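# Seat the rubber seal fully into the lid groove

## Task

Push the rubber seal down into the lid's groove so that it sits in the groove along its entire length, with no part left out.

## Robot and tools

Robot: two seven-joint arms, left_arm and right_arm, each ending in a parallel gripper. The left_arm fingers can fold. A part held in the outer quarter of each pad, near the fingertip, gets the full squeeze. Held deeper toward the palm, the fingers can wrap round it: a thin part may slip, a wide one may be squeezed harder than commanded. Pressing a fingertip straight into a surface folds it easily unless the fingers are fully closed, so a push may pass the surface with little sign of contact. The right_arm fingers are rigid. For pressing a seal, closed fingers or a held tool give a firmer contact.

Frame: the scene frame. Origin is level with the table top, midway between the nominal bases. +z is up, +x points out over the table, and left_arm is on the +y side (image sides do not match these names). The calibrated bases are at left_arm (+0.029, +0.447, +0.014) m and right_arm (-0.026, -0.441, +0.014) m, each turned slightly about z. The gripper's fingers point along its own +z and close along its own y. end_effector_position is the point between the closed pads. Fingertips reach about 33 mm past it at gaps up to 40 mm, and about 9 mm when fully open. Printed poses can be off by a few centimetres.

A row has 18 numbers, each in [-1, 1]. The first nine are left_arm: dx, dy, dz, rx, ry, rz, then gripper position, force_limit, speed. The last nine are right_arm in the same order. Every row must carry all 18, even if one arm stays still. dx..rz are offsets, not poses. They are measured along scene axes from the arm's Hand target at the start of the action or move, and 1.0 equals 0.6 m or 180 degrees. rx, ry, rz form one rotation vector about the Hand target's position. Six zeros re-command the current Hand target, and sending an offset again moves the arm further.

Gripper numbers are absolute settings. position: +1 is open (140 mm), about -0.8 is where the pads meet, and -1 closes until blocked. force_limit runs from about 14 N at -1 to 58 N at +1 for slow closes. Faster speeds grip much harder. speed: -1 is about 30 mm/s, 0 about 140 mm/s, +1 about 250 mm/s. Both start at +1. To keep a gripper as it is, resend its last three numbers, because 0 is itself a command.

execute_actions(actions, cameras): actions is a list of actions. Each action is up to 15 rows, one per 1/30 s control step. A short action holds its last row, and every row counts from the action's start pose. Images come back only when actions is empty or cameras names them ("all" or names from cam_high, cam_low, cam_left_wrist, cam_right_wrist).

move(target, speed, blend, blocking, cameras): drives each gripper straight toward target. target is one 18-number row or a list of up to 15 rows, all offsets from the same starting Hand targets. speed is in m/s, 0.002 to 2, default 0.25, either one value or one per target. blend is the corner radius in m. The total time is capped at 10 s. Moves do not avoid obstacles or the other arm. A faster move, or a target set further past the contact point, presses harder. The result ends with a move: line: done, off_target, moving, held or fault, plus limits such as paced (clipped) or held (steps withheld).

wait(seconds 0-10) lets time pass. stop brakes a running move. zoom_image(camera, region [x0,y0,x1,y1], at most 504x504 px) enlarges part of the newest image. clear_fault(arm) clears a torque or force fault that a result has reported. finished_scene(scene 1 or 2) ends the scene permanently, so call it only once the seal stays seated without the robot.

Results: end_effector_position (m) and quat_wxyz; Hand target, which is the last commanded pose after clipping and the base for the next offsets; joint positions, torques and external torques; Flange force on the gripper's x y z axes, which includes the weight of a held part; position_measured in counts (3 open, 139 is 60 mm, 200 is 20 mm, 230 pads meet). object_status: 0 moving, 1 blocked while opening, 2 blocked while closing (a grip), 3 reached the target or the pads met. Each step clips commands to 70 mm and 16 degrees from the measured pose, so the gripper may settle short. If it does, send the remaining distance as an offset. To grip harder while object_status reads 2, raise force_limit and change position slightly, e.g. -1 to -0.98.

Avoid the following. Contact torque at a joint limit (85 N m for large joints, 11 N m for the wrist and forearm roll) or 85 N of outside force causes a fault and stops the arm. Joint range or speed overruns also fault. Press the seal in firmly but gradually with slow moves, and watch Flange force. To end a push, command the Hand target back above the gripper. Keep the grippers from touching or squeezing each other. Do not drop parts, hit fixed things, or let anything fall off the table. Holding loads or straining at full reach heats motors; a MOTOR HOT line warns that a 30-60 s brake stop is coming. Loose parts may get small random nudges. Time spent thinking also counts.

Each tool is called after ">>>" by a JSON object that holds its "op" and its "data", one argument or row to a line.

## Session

>>> {"op": "execute_actions", "data": {
  "actions": []
}}

Scene clock: 0.00 s.
left_arm: end_effector_position=(+0.2424, +0.2319, +0.2420) position_measured=3 object_status=3 end_effector_quat_wxyz=(+0.139, +0.488, +0.643, +0.574) | right_arm: end_effector_position=(+0.5174, -0.3159, +0.2624) position_measured=3 object_status=3 end_effector_quat_wxyz=(-0.005, +0.952, +0.013, +0.305)
Joint positions: left_arm=[-1.483 -0.062 -0.119 -2.548 0.77 1.414 0.878] | right_arm=[0.233 -0.36 0.035 -2.657 -0.417 2.885 -0.995]
Joint velocities: within noise
Joint torques (N m): no reading
External joint torques (N m): no reading
Flange force (N): no reading
Hand target: left_arm +0.2424, +0.2319, +0.2420; +0.139, +0.488, +0.643, +0.574 | right_arm +0.5174, -0.3159, +0.2624; -0.005, +0.952, +0.013, +0.305
Tool commands: left_gripper/position=+1.0 left_gripper/force_limit=+1.0 left_gripper/speed=+1.0 right_gripper/position=+1.0 right_gripper/force_limit=+1.0 right_gripper/speed=+1.0

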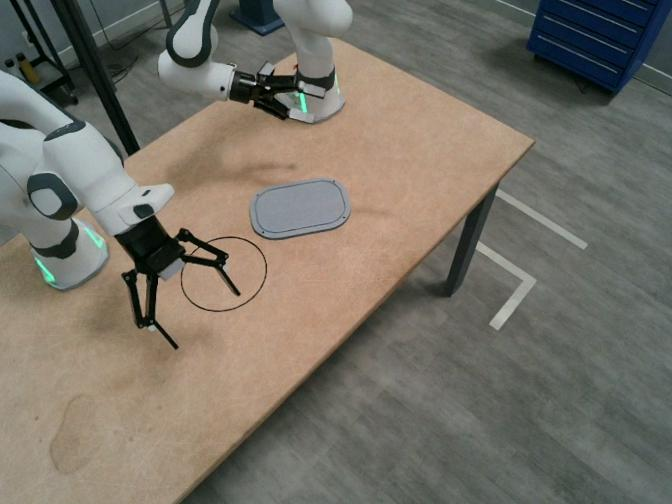

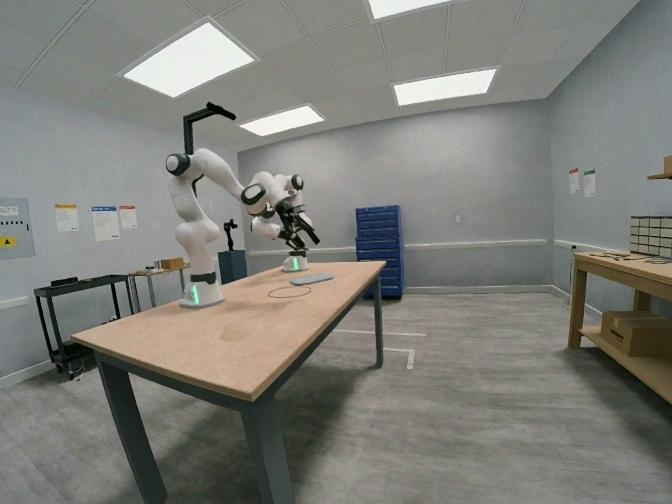

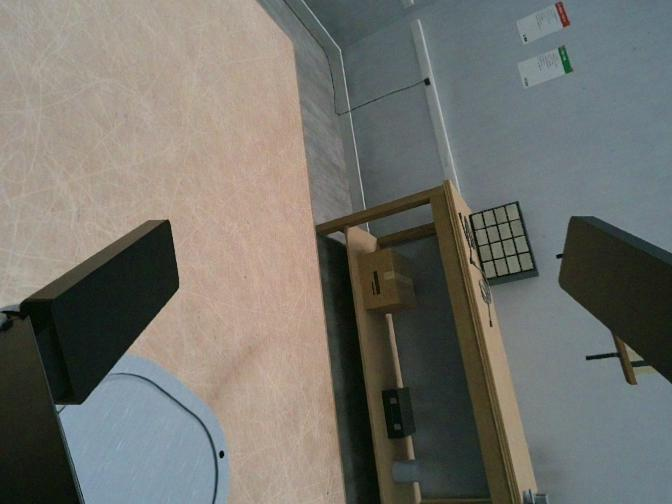

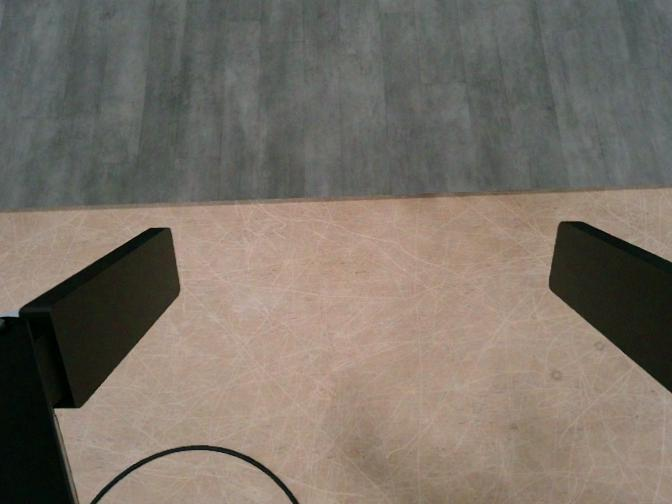

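>>> {"op": "move", "data": {
  "target": [0,0,0,0,0,0,1,1,1,-0.362,0.476,0.163,0.006,0.202,-0.022,-0.45,-0.1,-1],
  "speed": 0.3,
  "cameras": ["cam_right_wrist","cam_high"]
}}

Scene clock: 29.43 s.
left_arm: end_effector_position=(+0.2424, +0.2319, +0.2420) position_measured=3 object_status=3 end_effector_quat_wxyz=(+0.139, +0.488, +0.643, +0.574) | right_arm: end_effector_position=(+0.3008, -0.0306, +0.3606) position_measured=186 object_status=0 end_effector_quat_wxyz=(-0.007, +1.000, -0.022, -0.005)
Joint positions: left_arm=[-1.483 -0.062 -0.119 -2.548 0.77 1.414 0.878] | right_arm=[0.541 -0.134 0.362 -1.887 0.066 1.766 -0.68]
Joint torques (N m): left_arm=[-0.13 -23.04 0.56 19.02 1.46 -1.42 0.12] | right_arm=[0.01 -24.82 -1.65 25.47 1.04 2.32 0.1]
External joint torques (N m): left_arm=[-0.11 0.44 0.57 1.35 -0.09 -0.02 0.02] | right_arm=[0 0.63 0 0.77 0.24 -0.3 0.1]
Flange force (N): left_arm=[-4.4 0.0 -3.3] | right_arm=[2.6 -3.8 -2.8]
Hand target: left_arm +0.2424, +0.2319, +0.2420; +0.139, +0.488, +0.643, +0.574 | right_arm +0.3002, -0.0303, +0.3602; -0.007, +1.000, -0.025, -0.008
Off the commanded pose: left_arm 0.000 m, 0 deg | right_arm 0.001 m, 0 deg.
move: done
Images, in order (width x height): cam_high 672x504, cam_right_wrist 672x504.

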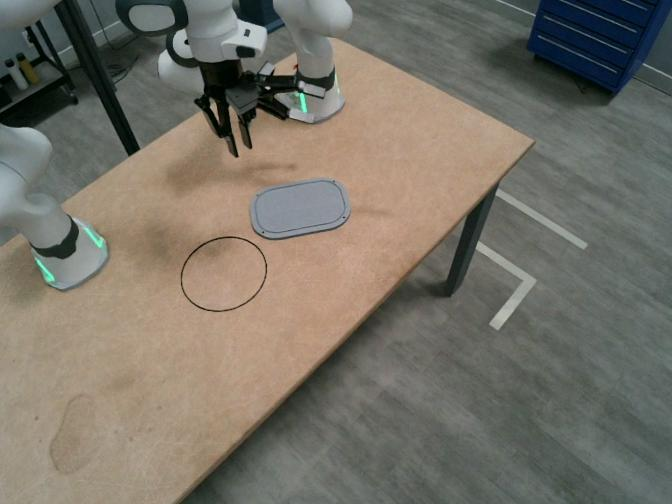

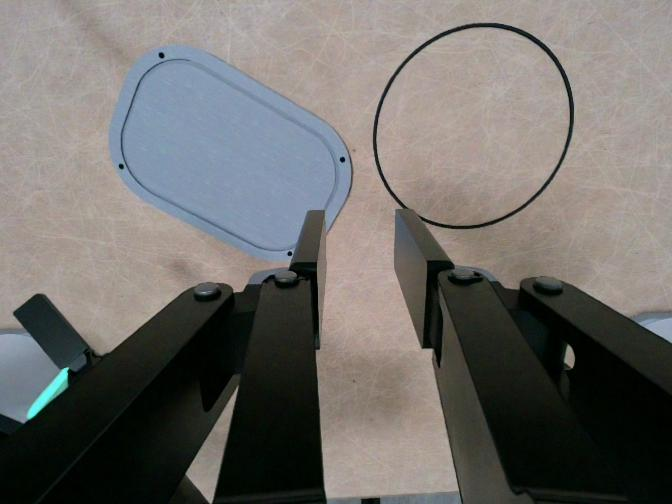

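>>> {"op": "zoom_image", "data": {
  "camera": "cam_right_wrist",
  "region": [100, 40, 360, 270]
}}

Scaled by 1.938 from the camera's 672x504 image, which has a finer 960x720 frame.

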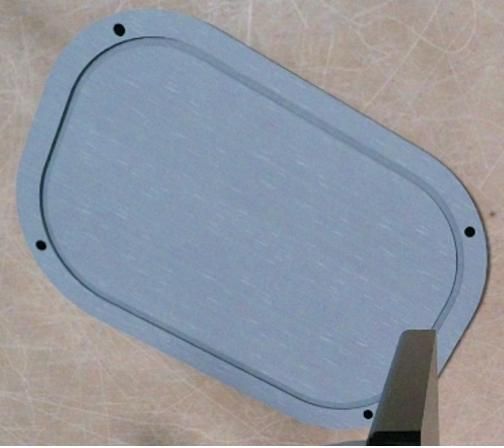

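>>> {"op": "move", "data": {
  "target": [0.214,-0.353,-0.07,-0.3567,0.203,0.203,-0.45,-0.1,-1,-0.082,-0.393,-0.4,0,0,-0.165,-0.45,-0.1,-1],
  "cameras": ["all"]
}}

Scene clock: 118.40 s.
left_arm: end_effector_position=(+0.3695, +0.0212, +0.2000) position_measured=186 object_status=3 end_effector_quat_wxyz=(-0.001, +0.274, +0.962, +0.002) | right_arm: end_effector_position=(+0.2508, -0.2660, +0.1205) position_measured=186 object_status=3 end_effector_quat_wxyz=(-0.008, +0.961, -0.276, -0.006)
Joint positions: left_arm=[-1.171 0.033 0.322 -2.121 -0.011 2.148 1.237] | right_arm=[0.386 -0.528 0.238 -2.903 0.2 2.381 -0.605]
Joint velocities: left_arm=[-0.001 0.002 -0.001 -0.001 -0.001 0 0.006] | right_arm=[within noise]
Joint torques (N m): left_arm=[0.11 -29.4 0.94 25.38 0.07 2.71 0.24] | right_arm=[-0.37 -10.27 -2.58 21.51 0.85 2.92 0.11]
External joint torques (N m): left_arm=[0.07 1.26 0.55 1.77 -0.59 0.26 0.24] | right_arm=[-0.36 0.25 0.18 -0.02 0.31 0.31 0.12]
Flange force (N): left_arm=[-10.6 -2.7 0.1] | right_arm=[0.4 -1.4 2.0]
Hand target: left_arm +0.3708, +0.0201, +0.2000; +0.000, +0.275, +0.961, +0.000 | right_arm +0.2510, -0.2661, +0.1202; -0.009, +0.960, -0.280, -0.006
Off the commanded pose: left_arm 0.002 m, 0 deg | right_arm 0.000 m, 1 deg.
move: done

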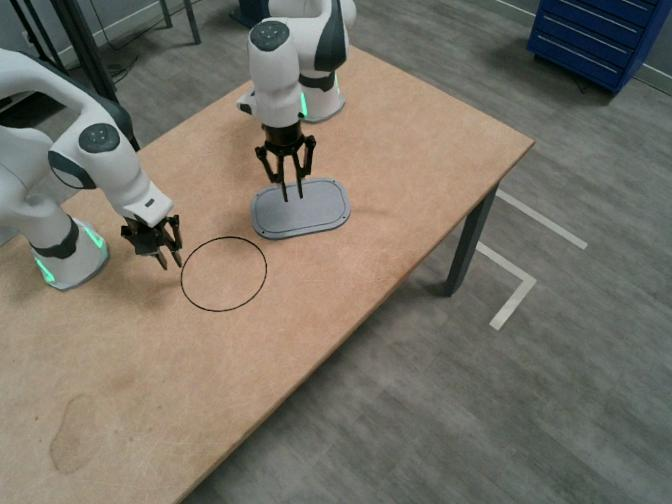

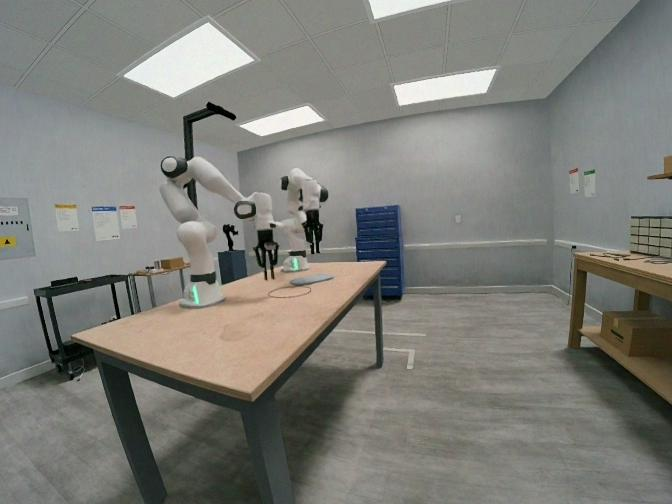

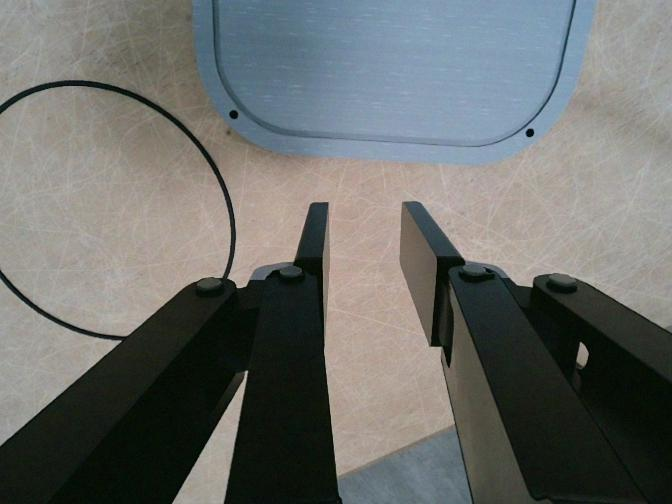

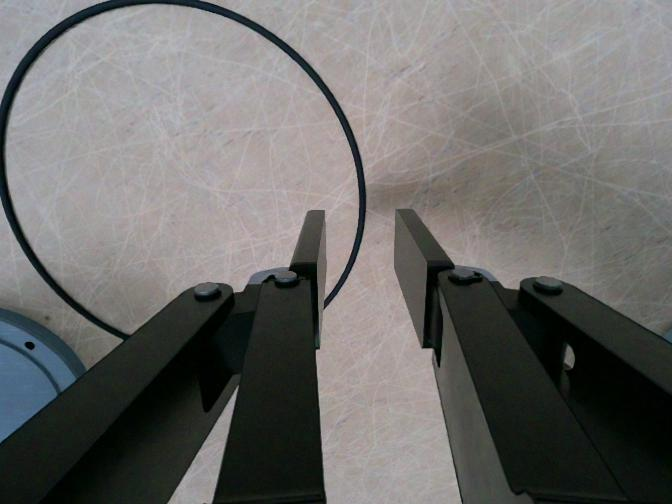

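>>> {"op": "move", "data": {
  "target": [-0.0063,-0.1918,-0.1333,0,0,0,-0.45,-0.1,-1,-0.0027,-0.0045,-0.0837,0,0,0,-0.45,-0.1,-1],
  "cameras": ["cam_left_wrist","cam_right_wrist"]
}}

Scene clock: 138.80 s.
left_arm: end_effector_position=(+0.3658, -0.0939, +0.1200) position_measured=186 object_status=3 end_effector_quat_wxyz=(-0.001, +0.279, +0.960, +0.001) | right_arm: end_effector_position=(+0.2490, -0.2689, +0.0704) position_measured=186 object_status=3 end_effector_quat_wxyz=(-0.008, +0.960, -0.279, -0.006)
Joint positions: left_arm=[-1.201 0.401 0.257 -1.838 -0.124 2.219 1.202] | right_arm=[0.384 -0.377 0.251 -2.953 0.21 2.582 -0.605]
Joint velocities: left_arm=[0.001 0 -0.001 0 0 0 -0.006] | right_arm=[0.001 0.001 0 0.001 0 0.004 0.002]
Joint torques (N m): left_arm=[-0.13 -41.46 4.66 24.61 0.02 2.67 -0.19] | right_arm=[0.02 -12.18 -2 19.34 0.37 2.94 -0.17]
External joint torques (N m): left_arm=[-0.19 0.9 1 1.72 -0.61 0.21 -0.19] | right_arm=[0.07 0.81 0.05 0.37 -0.03 0.31 -0.17]
Flange force (N): left_arm=[-8.8 -4.2 0.4] | right_arm=[2.1 -3.4 4.1]
Hand target: left_arm +0.3670, -0.0950, +0.1200; +0.000, +0.275, +0.961, +0.000 | right_arm +0.2494, -0.2688, +0.0700; -0.009, +0.960, -0.280, -0.006
Off the commanded pose: left_arm 0.002 m, 1 deg | right_arm 0.001 m, 0 deg.
move: done
Images, in order (width x height): cam_left_wrist 672x504, cam_right_wrist 672x504.

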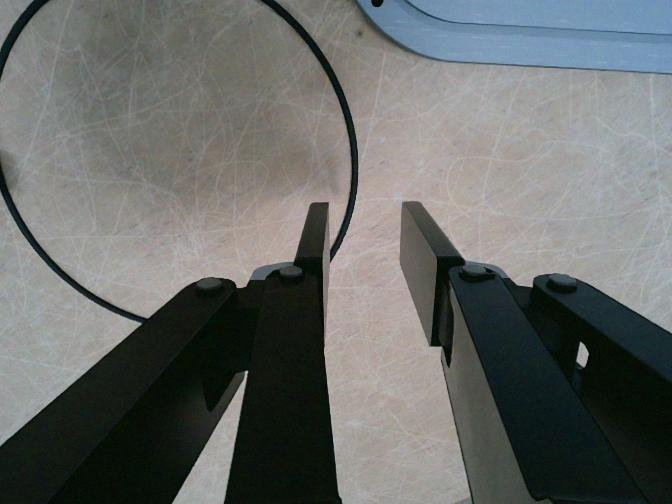

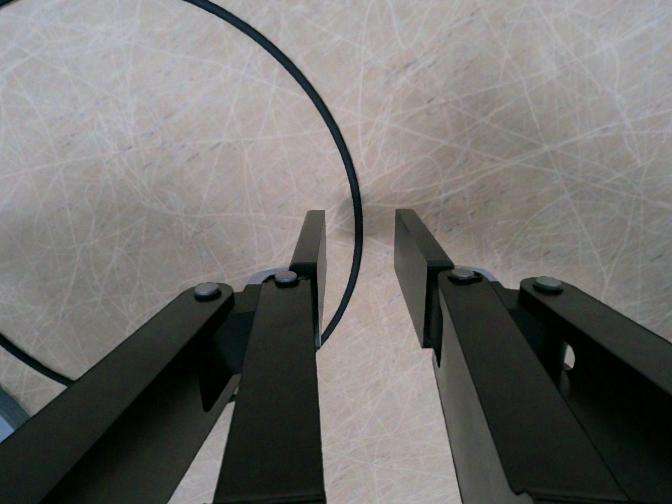

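>>> {"op": "move", "data": {
  "target": [
    [-0.0258,0.0107,-0.1,0,0,0,-0.45,-0.1,-1,0,0,-0.03,0,0,0,-0.45,-0.1,-1],
    [-0.0258,0.0107,-0.143,0,0,0,-0.45,-0.1,-1,0,0,-0.0608,0,0,0,-0.45,-0.1,-1]
  ],
  "speed": [0.15,0.03],
  "cameras": ["cam_left_wrist","cam_right_wrist"]
}}

Scene clock: 150.67 s.
left_arm: end_effector_position=(+0.3509, -0.0878, +0.0346) position_measured=186 object_status=3 end_effector_quat_wxyz=(-0.001, +0.274, +0.962, +0.001) | right_arm: end_effector_position=(+0.2478, -0.2689, +0.0341) position_measured=186 object_status=3 end_effector_quat_wxyz=(-0.008, +0.960, -0.279, -0.008)
Joint positions: left_arm=[-1.199 0.503 0.227 -1.926 -0.162 2.408 1.203] | right_arm=[0.373 -0.232 0.265 -2.963 0.208 2.732 -0.605]
Joint velocities: left_arm=[0.001 -0.001 -0.002 0 -0.001 0.003 0.001] | right_arm=[within noise]
Joint torques (N m): left_arm=[0.27 -42.88 3.75 22.07 -0.01 2.77 0.29] | right_arm=[-0.68 -13.26 -0.59 16.87 -0.02 3.99 -0.01]
External joint torques (N m): left_arm=[0.19 0.38 -0.34 1.33 -0.53 0.34 0.29] | right_arm=[-0.67 2.33 0.72 0.27 -0.29 1.36 -0.01]
Flange force (N): left_arm=[-5.9 -2.2 1.9] | right_arm=[4.7 -8.0 16.6]
Hand target: left_arm +0.3515, -0.0886, +0.0342; +0.000, +0.275, +0.961, +0.000 | right_arm +0.2494, -0.2688, +0.0335; -0.009, +0.960, -0.280, -0.006
Off the commanded pose: left_arm 0.001 m, 0 deg | right_arm 0.002 m, 0 deg.
move: done
Images, in order (width x height): cam_left_wrist 672x504, cam_right_wrist 672x504.

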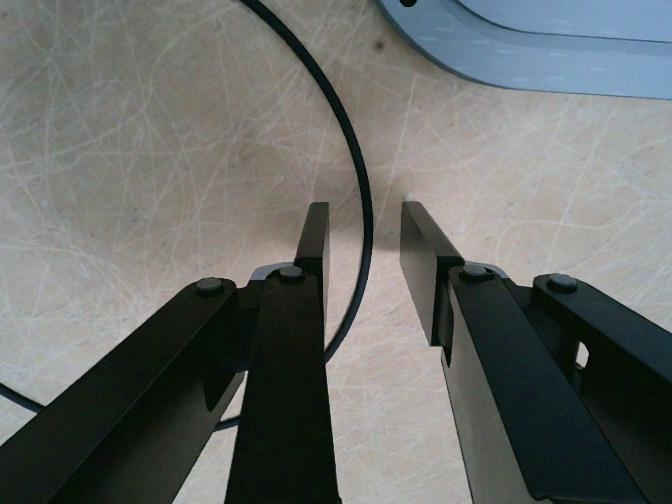

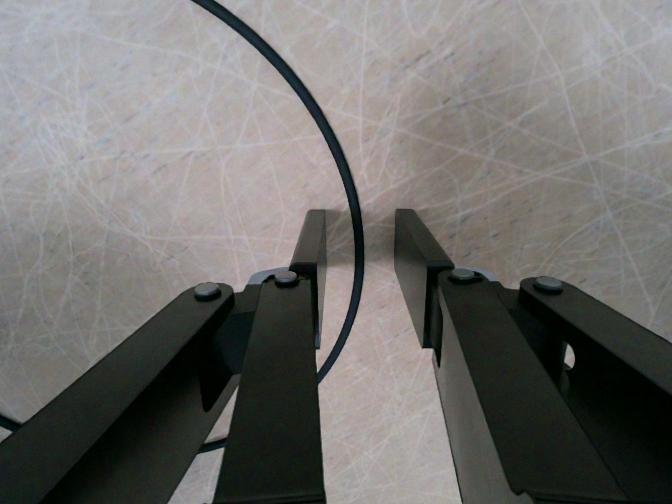

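>>> {"op": "move", "data": {
  "target": [
    [0,0,-0.0018,0,0,0,-0.45,-0.1,-1,0.0015,0,0.0015,0,0,0,-0.45,-0.1,-1],
    [0,0,-0.0018,0,0,0,-1,-0.1,-1,0.0015,0,0.0015,0,0,0,-1,-0.1,-1]
  ],
  "speed": 0.02
}}

>>> {"op": "wait", "data": {
  "seconds": 1,
  "cameras": ["cam_left_wrist","cam_right_wrist"]
}}

Scene clock: 158.03 s.
left_arm: end_effector_position=(+0.3509, -0.0882, +0.0339) position_measured=231 object_status=0 end_effector_quat_wxyz=(-0.001, +0.274, +0.962, +0.001) | right_arm: end_effector_position=(+0.2497, -0.2688, +0.0346) position_measured=226 object_status=2 end_effector_quat_wxyz=(-0.009, +0.960, -0.280, -0.006)
Joint positions: left_arm=[-1.196 0.504 0.224 -1.926 -0.162 2.411 1.203] | right_arm=[0.369 -0.232 0.268 -2.962 0.208 2.735 -0.605]
Joint torques (N m): left_arm=[0.24 -42.64 4.18 22.04 0.34 2.74 0.23] | right_arm=[-0.34 -15.13 -0.72 16.94 0.13 2.9 -0.12]
External joint torques (N m): left_arm=[0.19 0.88 0.14 1.16 -0.18 0.27 0.23] | right_arm=[-0.34 0.46 0.59 0.36 -0.15 0.28 -0.12]
Flange force (N): left_arm=[-6.3 -2.4 2.3] | right_arm=[1.5 -2.9 3.6]
Hand target: left_arm +0.3515, -0.0886, +0.0331; +0.000, +0.275, +0.961, +0.000 | right_arm +0.2503, -0.2688, +0.0344; -0.009, +0.960, -0.280, -0.006
Off the commanded pose: left_arm 0.001 m, 0 deg | right_arm 0.001 m, 0 deg.
move: done

Scene clock: 159.03 s.
left_arm: end_effector_position=(+0.3509, -0.0882, +0.0339) position_measured=231 object_status=3 end_effector_quat_wxyz=(-0.001, +0.274, +0.962, +0.001) | right_arm: end_effector_position=(+0.2497, -0.2688, +0.0346) position_measured=226 object_status=2 end_effector_quat_wxyz=(-0.009, +0.960, -0.280, -0.006)
Joint positions: left_arm=[-1.196 0.504 0.224 -1.926 -0.162 2.411 1.203] | right_arm=[0.369 -0.232 0.268 -2.962 0.208 2.735 -0.605]
Joint torques (N m): left_arm=[0.23 -42.62 4.05 22.06 0.33 2.73 0.21] | right_arm=[-0.37 -15.02 -0.73 16.95 0.13 2.92 -0.14]
External joint torques (N m): left_arm=[0.23 0.71 0.07 1.28 -0.18 0.28 0.21] | right_arm=[-0.35 0.59 0.61 0.36 -0.15 0.29 -0.14]
Flange force (N): left_arm=[-6.4 -2.4 2.0] | right_arm=[1.7 -3.2 4.2]
Hand target: left_arm +0.3515, -0.0886, +0.0331; +0.000, +0.275, +0.961, +0.000 | right_arm +0.2503, -0.2688, +0.0344; -0.009, +0.960, -0.280, -0.006
Tool commands: left_gripper/position=-1.0 left_gripper/force_limit=-0.1 left_gripper/speed=-1.0 right_gripper/position=-1.0 right_gripper/force_limit=-0.1 right_gripper/speed=-1.0
Off the commanded pose: left_arm 0.001 m, 0 deg | right_arm 0.001 m, 0 deg.
wait: 1.00 s; at rest by 0.17 s
Images, in order (width x height): cam_left_wrist 672x504, cam_right_wrist 672x504.

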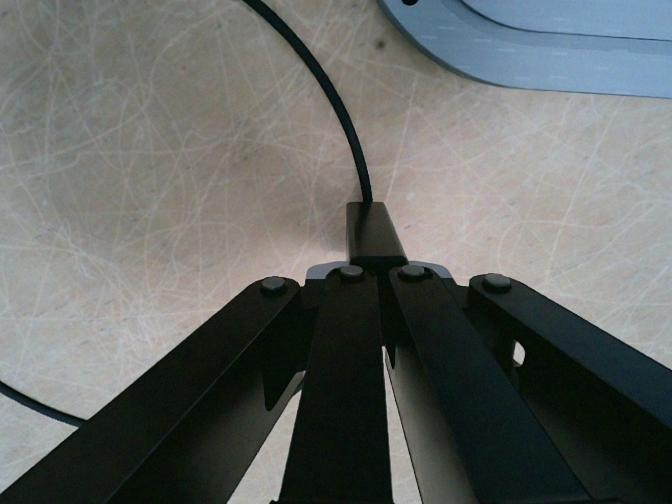

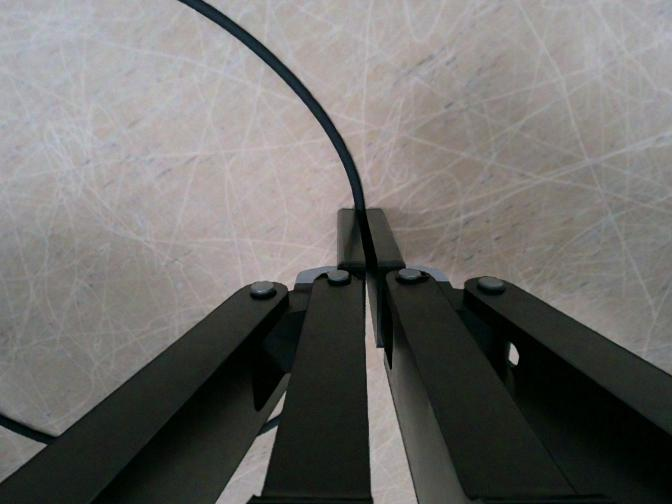

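>>> {"op": "move", "data": {
  "target": [
    [0,0,0.004,0,0,0,-0.45,-0.1,-1,0,0,0,0,0,0,-1,-0.1,-1],
    [0,0,-0.0033,0,0,0,-0.45,-0.1,-1,0,0,0,0,0,0,-1,-0.1,-1],
    [0,0,-0.0033,0,0,0,-1,-0.1,-1,0,0,0,0,0,0,-1,-0.1,-1]
  ],
  "speed": 0.02
}}

>>> {"op": "wait", "data": {
  "seconds": 0.7,
  "cameras": ["cam_left_wrist"]
}}

Scene clock: 166.87 s.
left_arm: end_effector_position=(+0.3509, -0.0882, +0.0319) position_measured=231 object_status=0 end_effector_quat_wxyz=(-0.001, +0.274, +0.962, +0.001) | right_arm: end_effector_position=(+0.2497, -0.2688, +0.0346) position_measured=226 object_status=2 end_effector_quat_wxyz=(-0.009, +0.960, -0.280, -0.006)
Joint positions: left_arm=[-1.194 0.508 0.222 -1.926 -0.162 2.415 1.203] | right_arm=[0.369 -0.232 0.268 -2.962 0.208 2.735 -0.605]
Joint torques (N m): left_arm=[0.25 -42.82 4.01 21.91 0.34 2.72 0.22] | right_arm=[-0.33 -15.03 -0.75 16.96 0.12 2.92 -0.14]
External joint torques (N m): left_arm=[0.25 0.63 0.04 1.18 -0.17 0.27 0.22] | right_arm=[-0.33 0.5 0.57 0.43 -0.16 0.31 -0.13]
Flange force (N): left_arm=[-5.9 -2.1 1.9] | right_arm=[1.7 -3.1 3.9]
Hand target: left_arm +0.3515, -0.0886, +0.0311; +0.000, +0.275, +0.961, +0.000 | right_arm +0.2503, -0.2688, +0.0344; -0.009, +0.960, -0.280, -0.006
Off the commanded pose: left_arm 0.001 m, 0 deg | right_arm 0.001 m, 0 deg.
move: done

Scene clock: 167.57 s.
left_arm: end_effector_position=(+0.3509, -0.0882, +0.0319) position_measured=231 object_status=3 end_effector_quat_wxyz=(-0.001, +0.274, +0.962, +0.001) | right_arm: end_effector_position=(+0.2497, -0.2688, +0.0346) position_measured=226 object_status=2 end_effector_quat_wxyz=(-0.009, +0.960, -0.280, -0.006)
Joint positions: left_arm=[-1.194 0.508 0.222 -1.926 -0.162 2.415 1.203] | right_arm=[0.369 -0.232 0.268 -2.962 0.208 2.735 -0.605]
Joint torques (N m): left_arm=[0.31 -42.86 4.14 21.91 0.31 2.73 0.27] | right_arm=[-0.35 -15.01 -0.73 16.97 0.12 2.91 -0.09]
External joint torques (N m): left_arm=[0.46 0.59 0.3 1.15 -0.21 0.29 0.27] | right_arm=[-0.33 0.61 0.6 0.39 -0.16 0.28 -0.09]
Flange force (N): left_arm=[-5.9 -1.7 1.8] | right_arm=[1.7 -3.4 4.3]
Hand target: left_arm +0.3515, -0.0886, +0.0311; +0.000, +0.275, +0.961, +0.000 | right_arm +0.2503, -0.2688, +0.0344; -0.009, +0.960, -0.280, -0.006
Tool commands: left_gripper/position=-1.0 left_gripper/force_limit=-0.1 left_gripper/speed=-1.0 right_gripper/position=-1.0 right_gripper/force_limit=-0.1 right_gripper/speed=-1.0
Off the commanded pose: left_arm 0.001 m, 0 deg | right_arm 0.001 m, 0 deg.
wait: 0.70 s; at rest by 0.17 s
Images, in order (width x height): cam_left_wrist 672x504.

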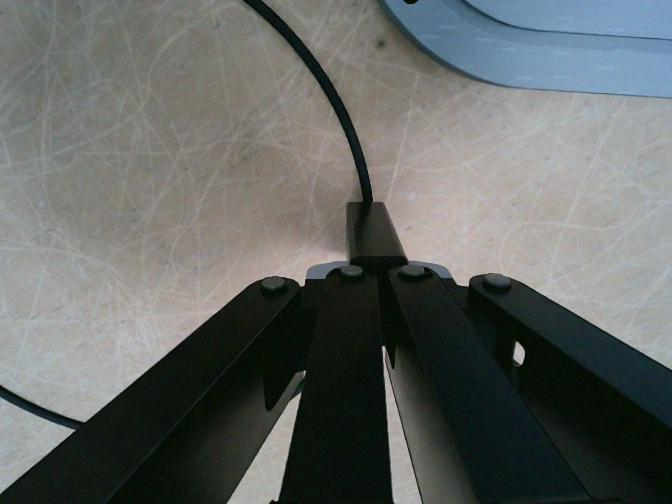

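>>> {"op": "move", "data": {
  "target": [
    [0,0,0.005,0,0,0,-0.45,-0.1,-1,0,0,0,0,0,0,-1,-0.1,-1],
    [0,0,-0.0033,0,0,0,-0.45,-0.1,-1,0,0,0,0,0,0,-1,-0.1,-1],
    [0,0,-0.0033,0,0,0,-1,-0.1,-1,0,0,0,0,0,0,-1,-0.1,-1]
  ],
  "speed": 0.015
}}

>>> {"op": "wait", "data": {
  "seconds": 0.7,
  "cameras": ["cam_left_wrist"]
}}

Scene clock: 175.30 s.
left_arm: end_effector_position=(+0.3509, -0.0882, +0.0299) position_measured=231 object_status=0 end_effector_quat_wxyz=(-0.001, +0.274, +0.962, +0.001) | right_arm: end_effector_position=(+0.2497, -0.2688, +0.0346) position_measured=226 object_status=2 end_effector_quat_wxyz=(-0.009, +0.960, -0.280, -0.006)
Joint positions: left_arm=[-1.192 0.511 0.219 -1.926 -0.162 2.418 1.203] | right_arm=[0.369 -0.232 0.268 -2.962 0.208 2.735 -0.605]
Joint torques (N m): left_arm=[0.26 -42.83 4.07 21.89 0.37 2.74 0.24] | right_arm=[-0.38 -15.07 -0.75 16.92 0.12 2.92 -0.11]
External joint torques (N m): left_arm=[0.1 0.88 -0.04 1.08 -0.15 0.27 0.24] | right_arm=[-0.37 0.55 0.57 0.37 -0.15 0.3 -0.1]
Flange force (N): left_arm=[-5.9 -2.4 2.3] | right_arm=[1.7 -3.1 4.1]
Hand target: left_arm +0.3515, -0.0886, +0.0292; +0.000, +0.275, +0.961, +0.000 | right_arm +0.2503, -0.2688, +0.0344; -0.009, +0.960, -0.280, -0.006
Off the commanded pose: left_arm 0.001 m, 0 deg | right_arm 0.001 m, 0 deg.
move: done

Scene clock: 176.00 s.
left_arm: end_effector_position=(+0.3509, -0.0882, +0.0299) position_measured=231 object_status=3 end_effector_quat_wxyz=(-0.001, +0.274, +0.962, +0.001) | right_arm: end_effector_position=(+0.2497, -0.2688, +0.0346) position_measured=226 object_status=2 end_effector_quat_wxyz=(-0.009, +0.960, -0.280, -0.006)
Joint positions: left_arm=[-1.192 0.511 0.219 -1.926 -0.162 2.418 1.203] | right_arm=[0.369 -0.232 0.268 -2.962 0.208 2.735 -0.605]
Joint torques (N m): left_arm=[0.24 -42.86 4.11 21.97 0.35 2.75 0.21] | right_arm=[-0.32 -15.03 -0.73 16.9 0.12 2.91 -0.08]
External joint torques (N m): left_arm=[0.15 0.85 0.04 1.15 -0.16 0.28 0.21] | right_arm=[-0.32 0.54 0.58 0.39 -0.16 0.3 -0.08]
Flange force (N): left_arm=[-6.1 -2.4 2.3] | right_arm=[1.6 -3.2 4.0]
Hand target: left_arm +0.3515, -0.0886, +0.0292; +0.000, +0.275, +0.961, +0.000 | right_arm +0.2503, -0.2688, +0.0344; -0.009, +0.960, -0.280, -0.006
Tool commands: left_gripper/position=-1.0 left_gripper/force_limit=-0.1 left_gripper/speed=-1.0 right_gripper/position=-1.0 right_gripper/force_limit=-0.1 right_gripper/speed=-1.0
Off the commanded pose: left_arm 0.001 m, 0 deg | right_arm 0.001 m, 0 deg.
wait: 0.70 s; at rest by 0.17 s
Images, in order (width x height): cam_left_wrist 672x504.

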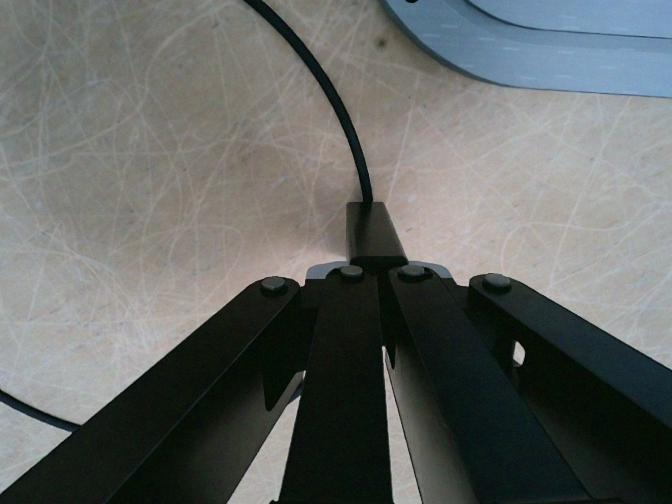

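>>> {"op": "move", "data": {
  "target": [
    [0,0,0.005,0,0,0,-0.45,-0.1,-1,0,0,0,0,0,0,-1,-0.1,-1],
    [0,0,-0.0043,0,0,0,-0.45,-0.1,-1,0,0,0,0,0,0,-1,-0.1,-1],
    [0,0,-0.0043,0,0,0,-1,-0.1,-1,0,0,0,0,0,0,-1,-0.1,-1]
  ],
  "speed": 0.015
}}

>>> {"op": "wait", "data": {
  "seconds": 0.7,
  "cameras": ["cam_left_wrist"]
}}

Scene clock: 183.77 s.
left_arm: end_effector_position=(+0.3509, -0.0882, +0.0273) position_measured=226 object_status=0 end_effector_quat_wxyz=(-0.001, +0.274, +0.962, +0.001) | right_arm: end_effector_position=(+0.2497, -0.2688, +0.0346) position_measured=226 object_status=2 end_effector_quat_wxyz=(-0.009, +0.960, -0.280, -0.006)
Joint positions: left_arm=[-1.189 0.516 0.216 -1.926 -0.162 2.423 1.203] | right_arm=[0.369 -0.232 0.268 -2.962 0.208 2.735 -0.605]
Joint torques (N m): left_arm=[0.25 -42.94 4.05 21.81 0.35 2.74 0.25] | right_arm=[-0.3 -15.04 -0.73 16.91 0.11 2.92 -0.12]
External joint torques (N m): left_arm=[0.17 0.44 0.05 1.31 -0.16 0.32 0.25] | right_arm=[-0.29 0.6 0.6 0.27 -0.17 0.28 -0.12]
Flange force (N): left_arm=[-5.8 -2.2 1.6] | right_arm=[1.5 -3.0 4.2]
Hand target: left_arm +0.3515, -0.0886, +0.0266; +0.000, +0.275, +0.961, +0.000 | right_arm +0.2503, -0.2688, +0.0344; -0.009, +0.960, -0.280, -0.006
Off the commanded pose: left_arm 0.001 m, 0 deg | right_arm 0.001 m, 0 deg.
move: done

Scene clock: 184.47 s.
left_arm: end_effector_position=(+0.3509, -0.0882, +0.0273) position_measured=226 object_status=2 end_effector_quat_wxyz=(-0.001, +0.274, +0.962, +0.001) | right_arm: end_effector_position=(+0.2497, -0.2688, +0.0346) position_measured=226 object_status=2 end_effector_quat_wxyz=(-0.009, +0.960, -0.280, -0.006)
Joint positions: left_arm=[-1.189 0.516 0.216 -1.926 -0.162 2.423 1.203] | right_arm=[0.369 -0.232 0.268 -2.962 0.208 2.735 -0.605]
Joint torques (N m): left_arm=[0.3 -43.02 4.11 21.75 0.34 2.73 0.3] | right_arm=[-0.33 -15.1 -0.75 16.92 0.12 2.91 -0.07]
External joint torques (N m): left_arm=[0.36 0.65 0.21 1.06 -0.17 0.28 0.3] | right_arm=[-0.33 0.45 0.57 0.38 -0.16 0.3 -0.07]
Flange force (N): left_arm=[-5.6 -1.6 2.0] | right_arm=[1.4 -3.0 3.6]
Hand target: left_arm +0.3515, -0.0886, +0.0266; +0.000, +0.275, +0.961, +0.000 | right_arm +0.2503, -0.2688, +0.0344; -0.009, +0.960, -0.280, -0.006
Tool commands: left_gripper/position=-1.0 left_gripper/force_limit=-0.1 left_gripper/speed=-1.0 right_gripper/position=-1.0 right_gripper/force_limit=-0.1 right_gripper/speed=-1.0
Off the commanded pose: left_arm 0.001 m, 0 deg | right_arm 0.001 m, 0 deg.
wait: 0.70 s; at rest by 0.17 s
Images, in order (width x height): cam_left_wrist 672x504.

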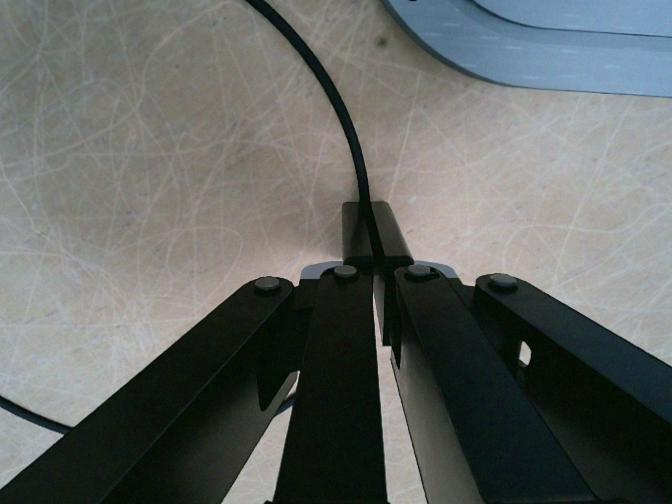

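>>> {"op": "move", "data": {
  "target": [
    [0,0,0.122,0,0,0,-1,-0.1,-1,0,0,0.109,0,0,0,-1,-0.1,-1],
    [0,0.4817,0.122,0,0,0,-1,-0.1,-1,-0.0375,0.4667,0.109,0,0,0,-1,-0.1,-1]
  ],
  "speed": [0.06,0.1],
  "cameras": ["all"]
}}

Scene clock: 201.33 s.
left_arm: end_effector_position=(+0.3503, +0.2011, +0.0989) position_measured=226 object_status=2 end_effector_quat_wxyz=(-0.003, +0.272, +0.962, +0.001) | right_arm: end_effector_position=(+0.2280, +0.0114, +0.1003) position_measured=226 object_status=2 end_effector_quat_wxyz=(-0.010, +0.961, -0.278, -0.006)
Joint positions: left_arm=[-1.03 -0.213 0.442 -2.682 0.146 2.478 1.363] | right_arm=[0.444 0.12 0.648 -2.334 -0.087 2.444 0.106]
Joint velocities: left_arm=[within noise] | right_arm=[0 -0.001 0 0 0 -0.001 0.006]
Joint torques (N m): left_arm=[-0.15 -18.31 -1.74 21.01 0.93 2.7 0.27] | right_arm=[0.5 -25.41 1.84 21.6 0.12 2.31 0.07]
External joint torques (N m): left_arm=[-0.22 -0.19 0.55 0.93 0.45 0.28 0.27] | right_arm=[0.5 0.56 -0.42 0.62 -0.36 -0.3 0.07]
Flange force (N): left_arm=[-2.3 1.1 -0.1] | right_arm=[-0.8 -5.9 1.8]
Hand target: left_arm +0.3515, +0.2005, +0.0998; +0.000, +0.275, +0.961, +0.000 | right_arm +0.2278, +0.0112, +0.0998; -0.009, +0.960, -0.280, -0.006
Off the commanded pose: left_arm 0.002 m, 0 deg | right_arm 0.001 m, 0 deg.
move: done

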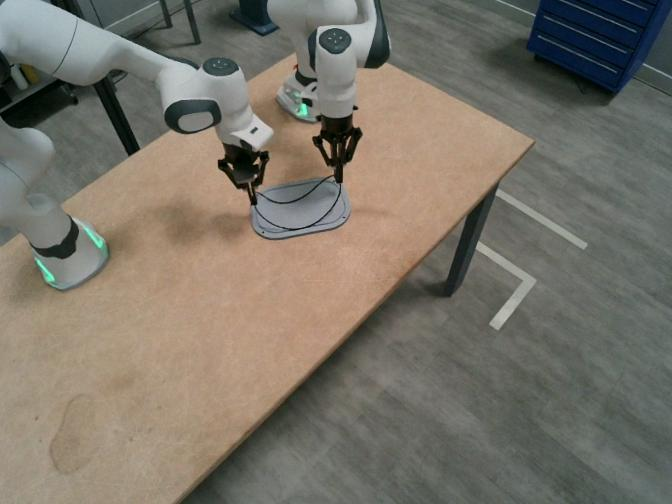

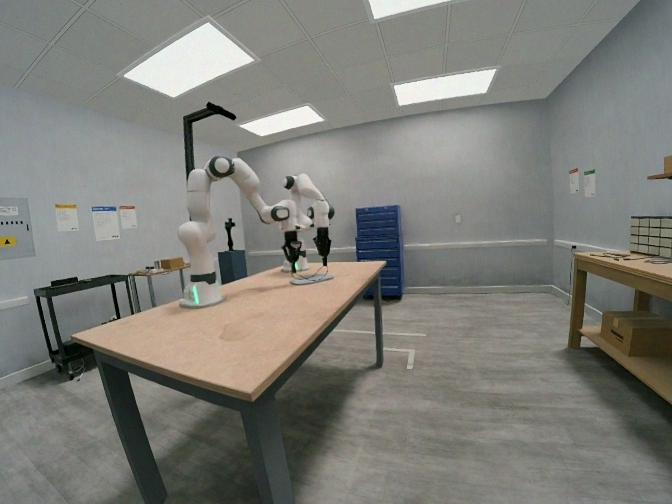

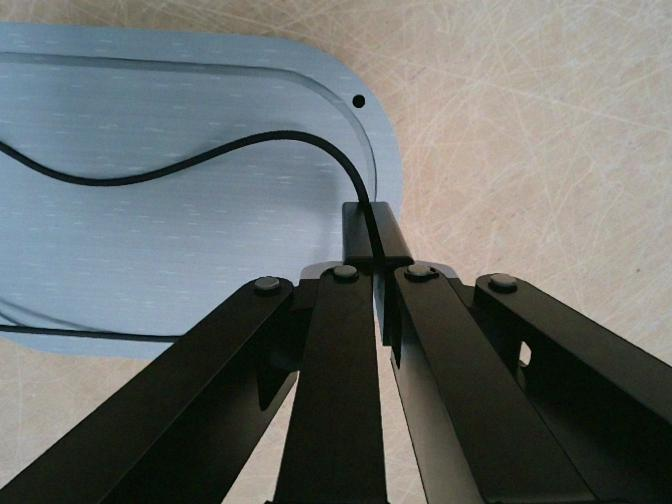

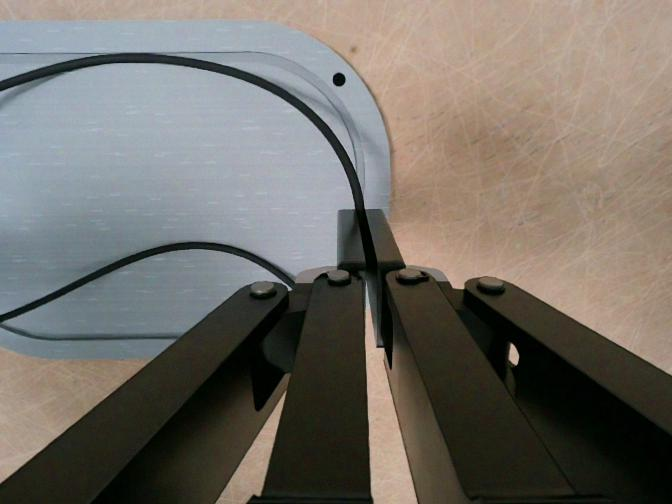

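>>> {"op": "move", "data": {
  "target": [0,0,-0.084,0,0,0,-1,-0.1,-1,0,0,-0.084,0,0,0,-1,-0.1,-1],
  "speed": 0.03,
  "cameras": ["all"]
}}

>>> {"op": "zoom_image", "data": {
  "camera": "cam_high",
  "region": [240, 160, 360, 250]
}}

Scene clock: 209.57 s.
left_arm: end_effector_position=(+0.3511, +0.2011, +0.0498) position_measured=226 object_status=2 end_effector_quat_wxyz=(-0.001, +0.273, +0.962, +0.001) | right_arm: end_effector_position=(+0.2281, +0.0110, +0.0502) position_measured=226 object_status=2 end_effector_quat_wxyz=(-0.008, +0.961, -0.278, -0.006)
Joint positions: left_arm=[-1.062 -0.066 0.468 -2.707 0.063 2.644 1.427] | right_arm=[0.5 0.242 0.579 -2.346 -0.209 2.553 0.191]
Joint velocities: left_arm=[0 -0.002 0 -0.001 -0.001 0.002 0.005] | right_arm=[within noise]
Joint torques (N m): left_arm=[-0.49 -19.27 -0.15 18.99 -0.22 2.75 0.38] | right_arm=[0.46 -28.96 3.77 19.42 0.04 2.87 0.11]
External joint torques (N m): left_arm=[-0.56 1.17 0.57 1.19 -0.6 0.32 0.38] | right_arm=[0.49 0.36 -0.36 0.18 -0.38 0.26 0.11]
Flange force (N): left_arm=[-9.6 -0.1 7.4] | right_arm=[-1.0 -2.7 3.6]
Hand target: left_arm +0.3515, +0.2005, +0.0494; +0.000, +0.275, +0.961, +0.000 | right_arm +0.2278, +0.0112, +0.0494; -0.009, +0.960, -0.280, -0.006
Off the commanded pose: left_arm 0.001 m, 0 deg | right_arm 0.001 m, 0 deg.
move: done

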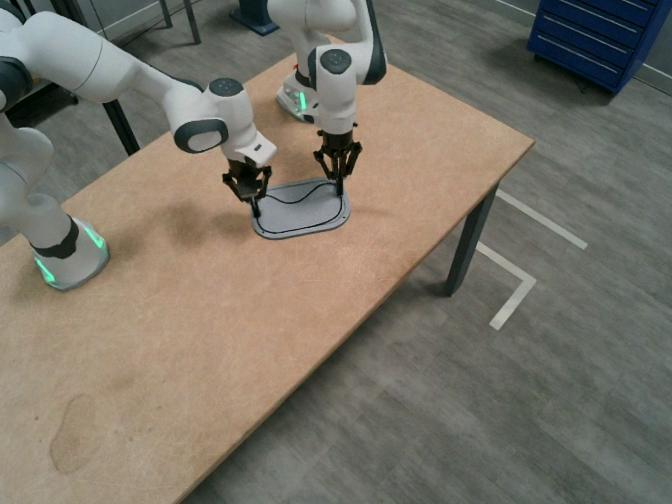

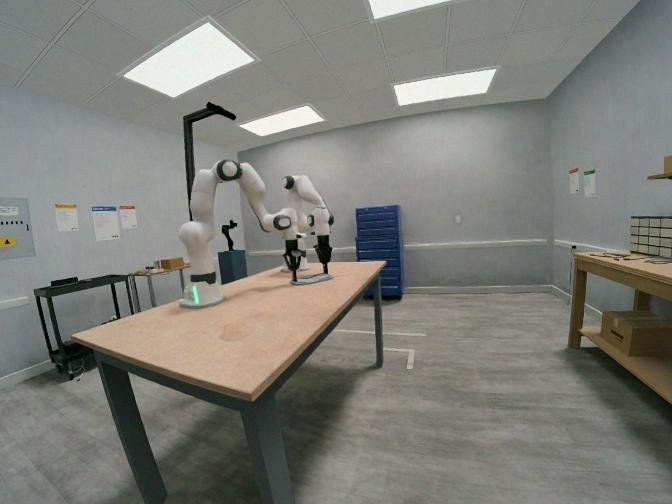

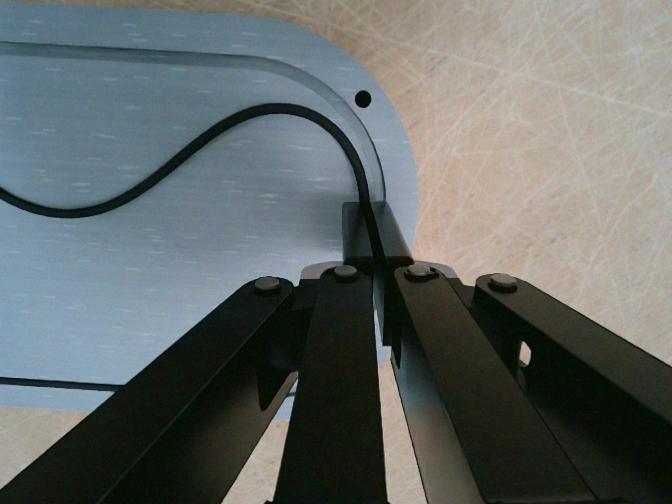

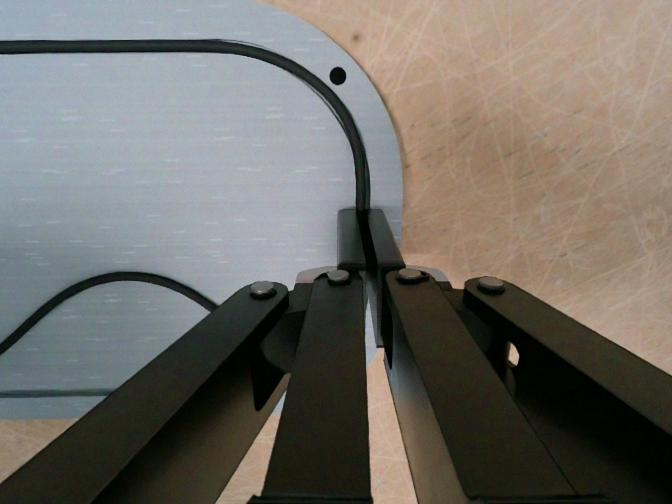

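Scaled by 4.200 from the camera's 672x504 image, which has a finer 960x720 frame.

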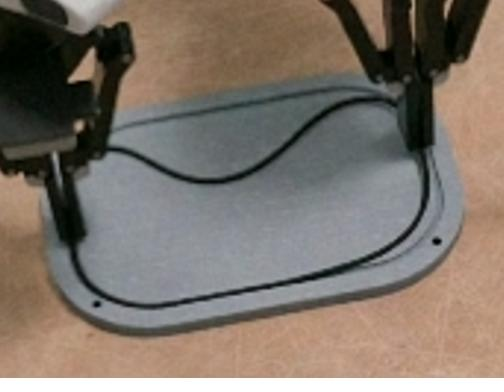

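>>> {"op": "move", "data": {
  "target": [
    [0,0,0,0,0,0,-1,-0.1,-1,0,0,-0.002,0,0,0,-1,-0.1,-1],
    [0,0,0,0,0,0,-1,-0.1,-1,0,0,-0.002,0,0,0,-0.6,-0.1,-1],
    [0,0,0,0,0,0,-1,-0.1,-1,0,0,0.05,0,0,0,-0.6,-0.1,-1],
    [0,0,0,0,0,0,-1,-0.1,-1,0,0,0.05,0,0,0,-1,-0.1,-1]
  ],
  "speed": [0.02,0.05,0.04,0.1],
  "cameras": ["cam_high","cam_right_wrist"]
}}

>>> {"op": "zoom_image", "data": {
  "camera": "cam_high",
  "region": [240, 160, 360, 250]
}}

Scene clock: 222.87 s.
left_arm: end_effector_position=(+0.3511, +0.2010, +0.0498) position_measured=226 object_status=2 end_effector_quat_wxyz=(-0.001, +0.274, +0.962, +0.000) | right_arm: end_effector_position=(+0.2273, +0.0111, +0.0782) position_measured=231 object_status=0 end_effector_quat_wxyz=(-0.009, +0.959, -0.282, -0.006)
Joint positions: left_arm=[-1.062 -0.066 0.468 -2.707 0.063 2.644 1.429] | right_arm=[0.475 0.172 0.615 -2.342 -0.139 2.492 0.152]
Joint torques (N m): left_arm=[-0.16 -19.25 -0.44 18.97 -0.21 2.74 0.28] | right_arm=[-0.79 -27.75 3.62 20.57 0.72 2.26 -0.37]
External joint torques (N m): left_arm=[-0.13 1.22 0.37 1.11 -0.59 0.3 0.28] | right_arm=[-0.78 -0.38 0.55 0.44 0.26 -0.32 -0.37]
Flange force (N): left_arm=[-9.0 -0.1 7.0] | right_arm=[1.5 1.4 -4.1]
Hand target: left_arm +0.3515, +0.2005, +0.0494; +0.000, +0.275, +0.961, +0.000 | right_arm +0.2278, +0.0112, +0.0794; -0.009, +0.960, -0.280, -0.006
Off the commanded pose: left_arm 0.001 m, 0 deg | right_arm 0.001 m, 0 deg.
move: done
Images, in order (width x height): cam_high 672x504, cam_right_wrist 672x504.

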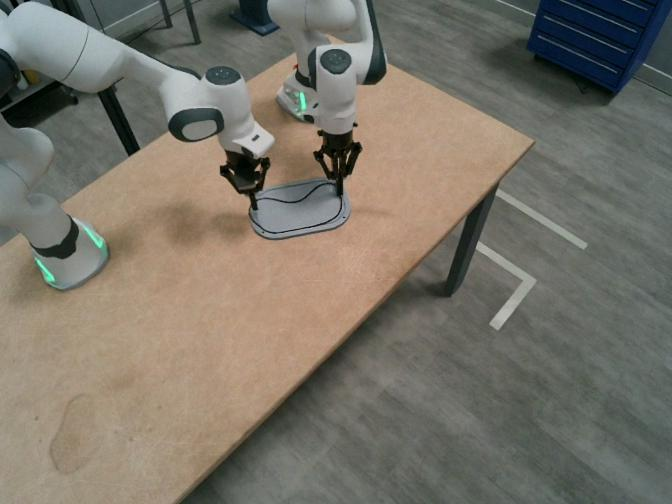

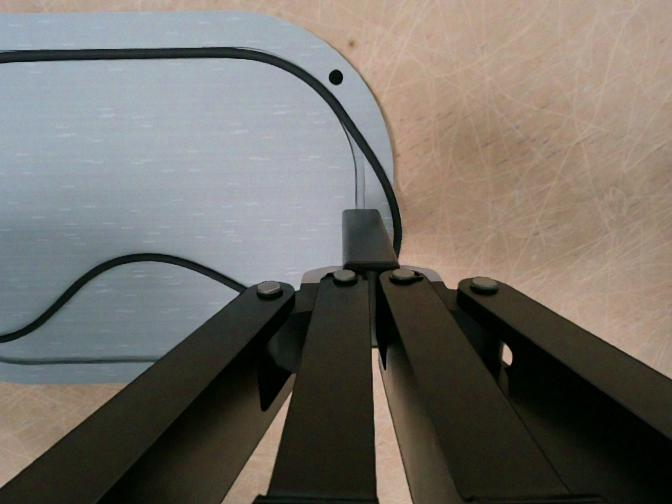

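Scaled by 4.200 from the camera's 672x504 image, which has a finer 960x720 frame.

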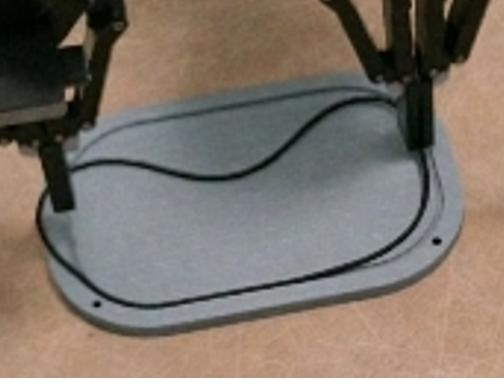

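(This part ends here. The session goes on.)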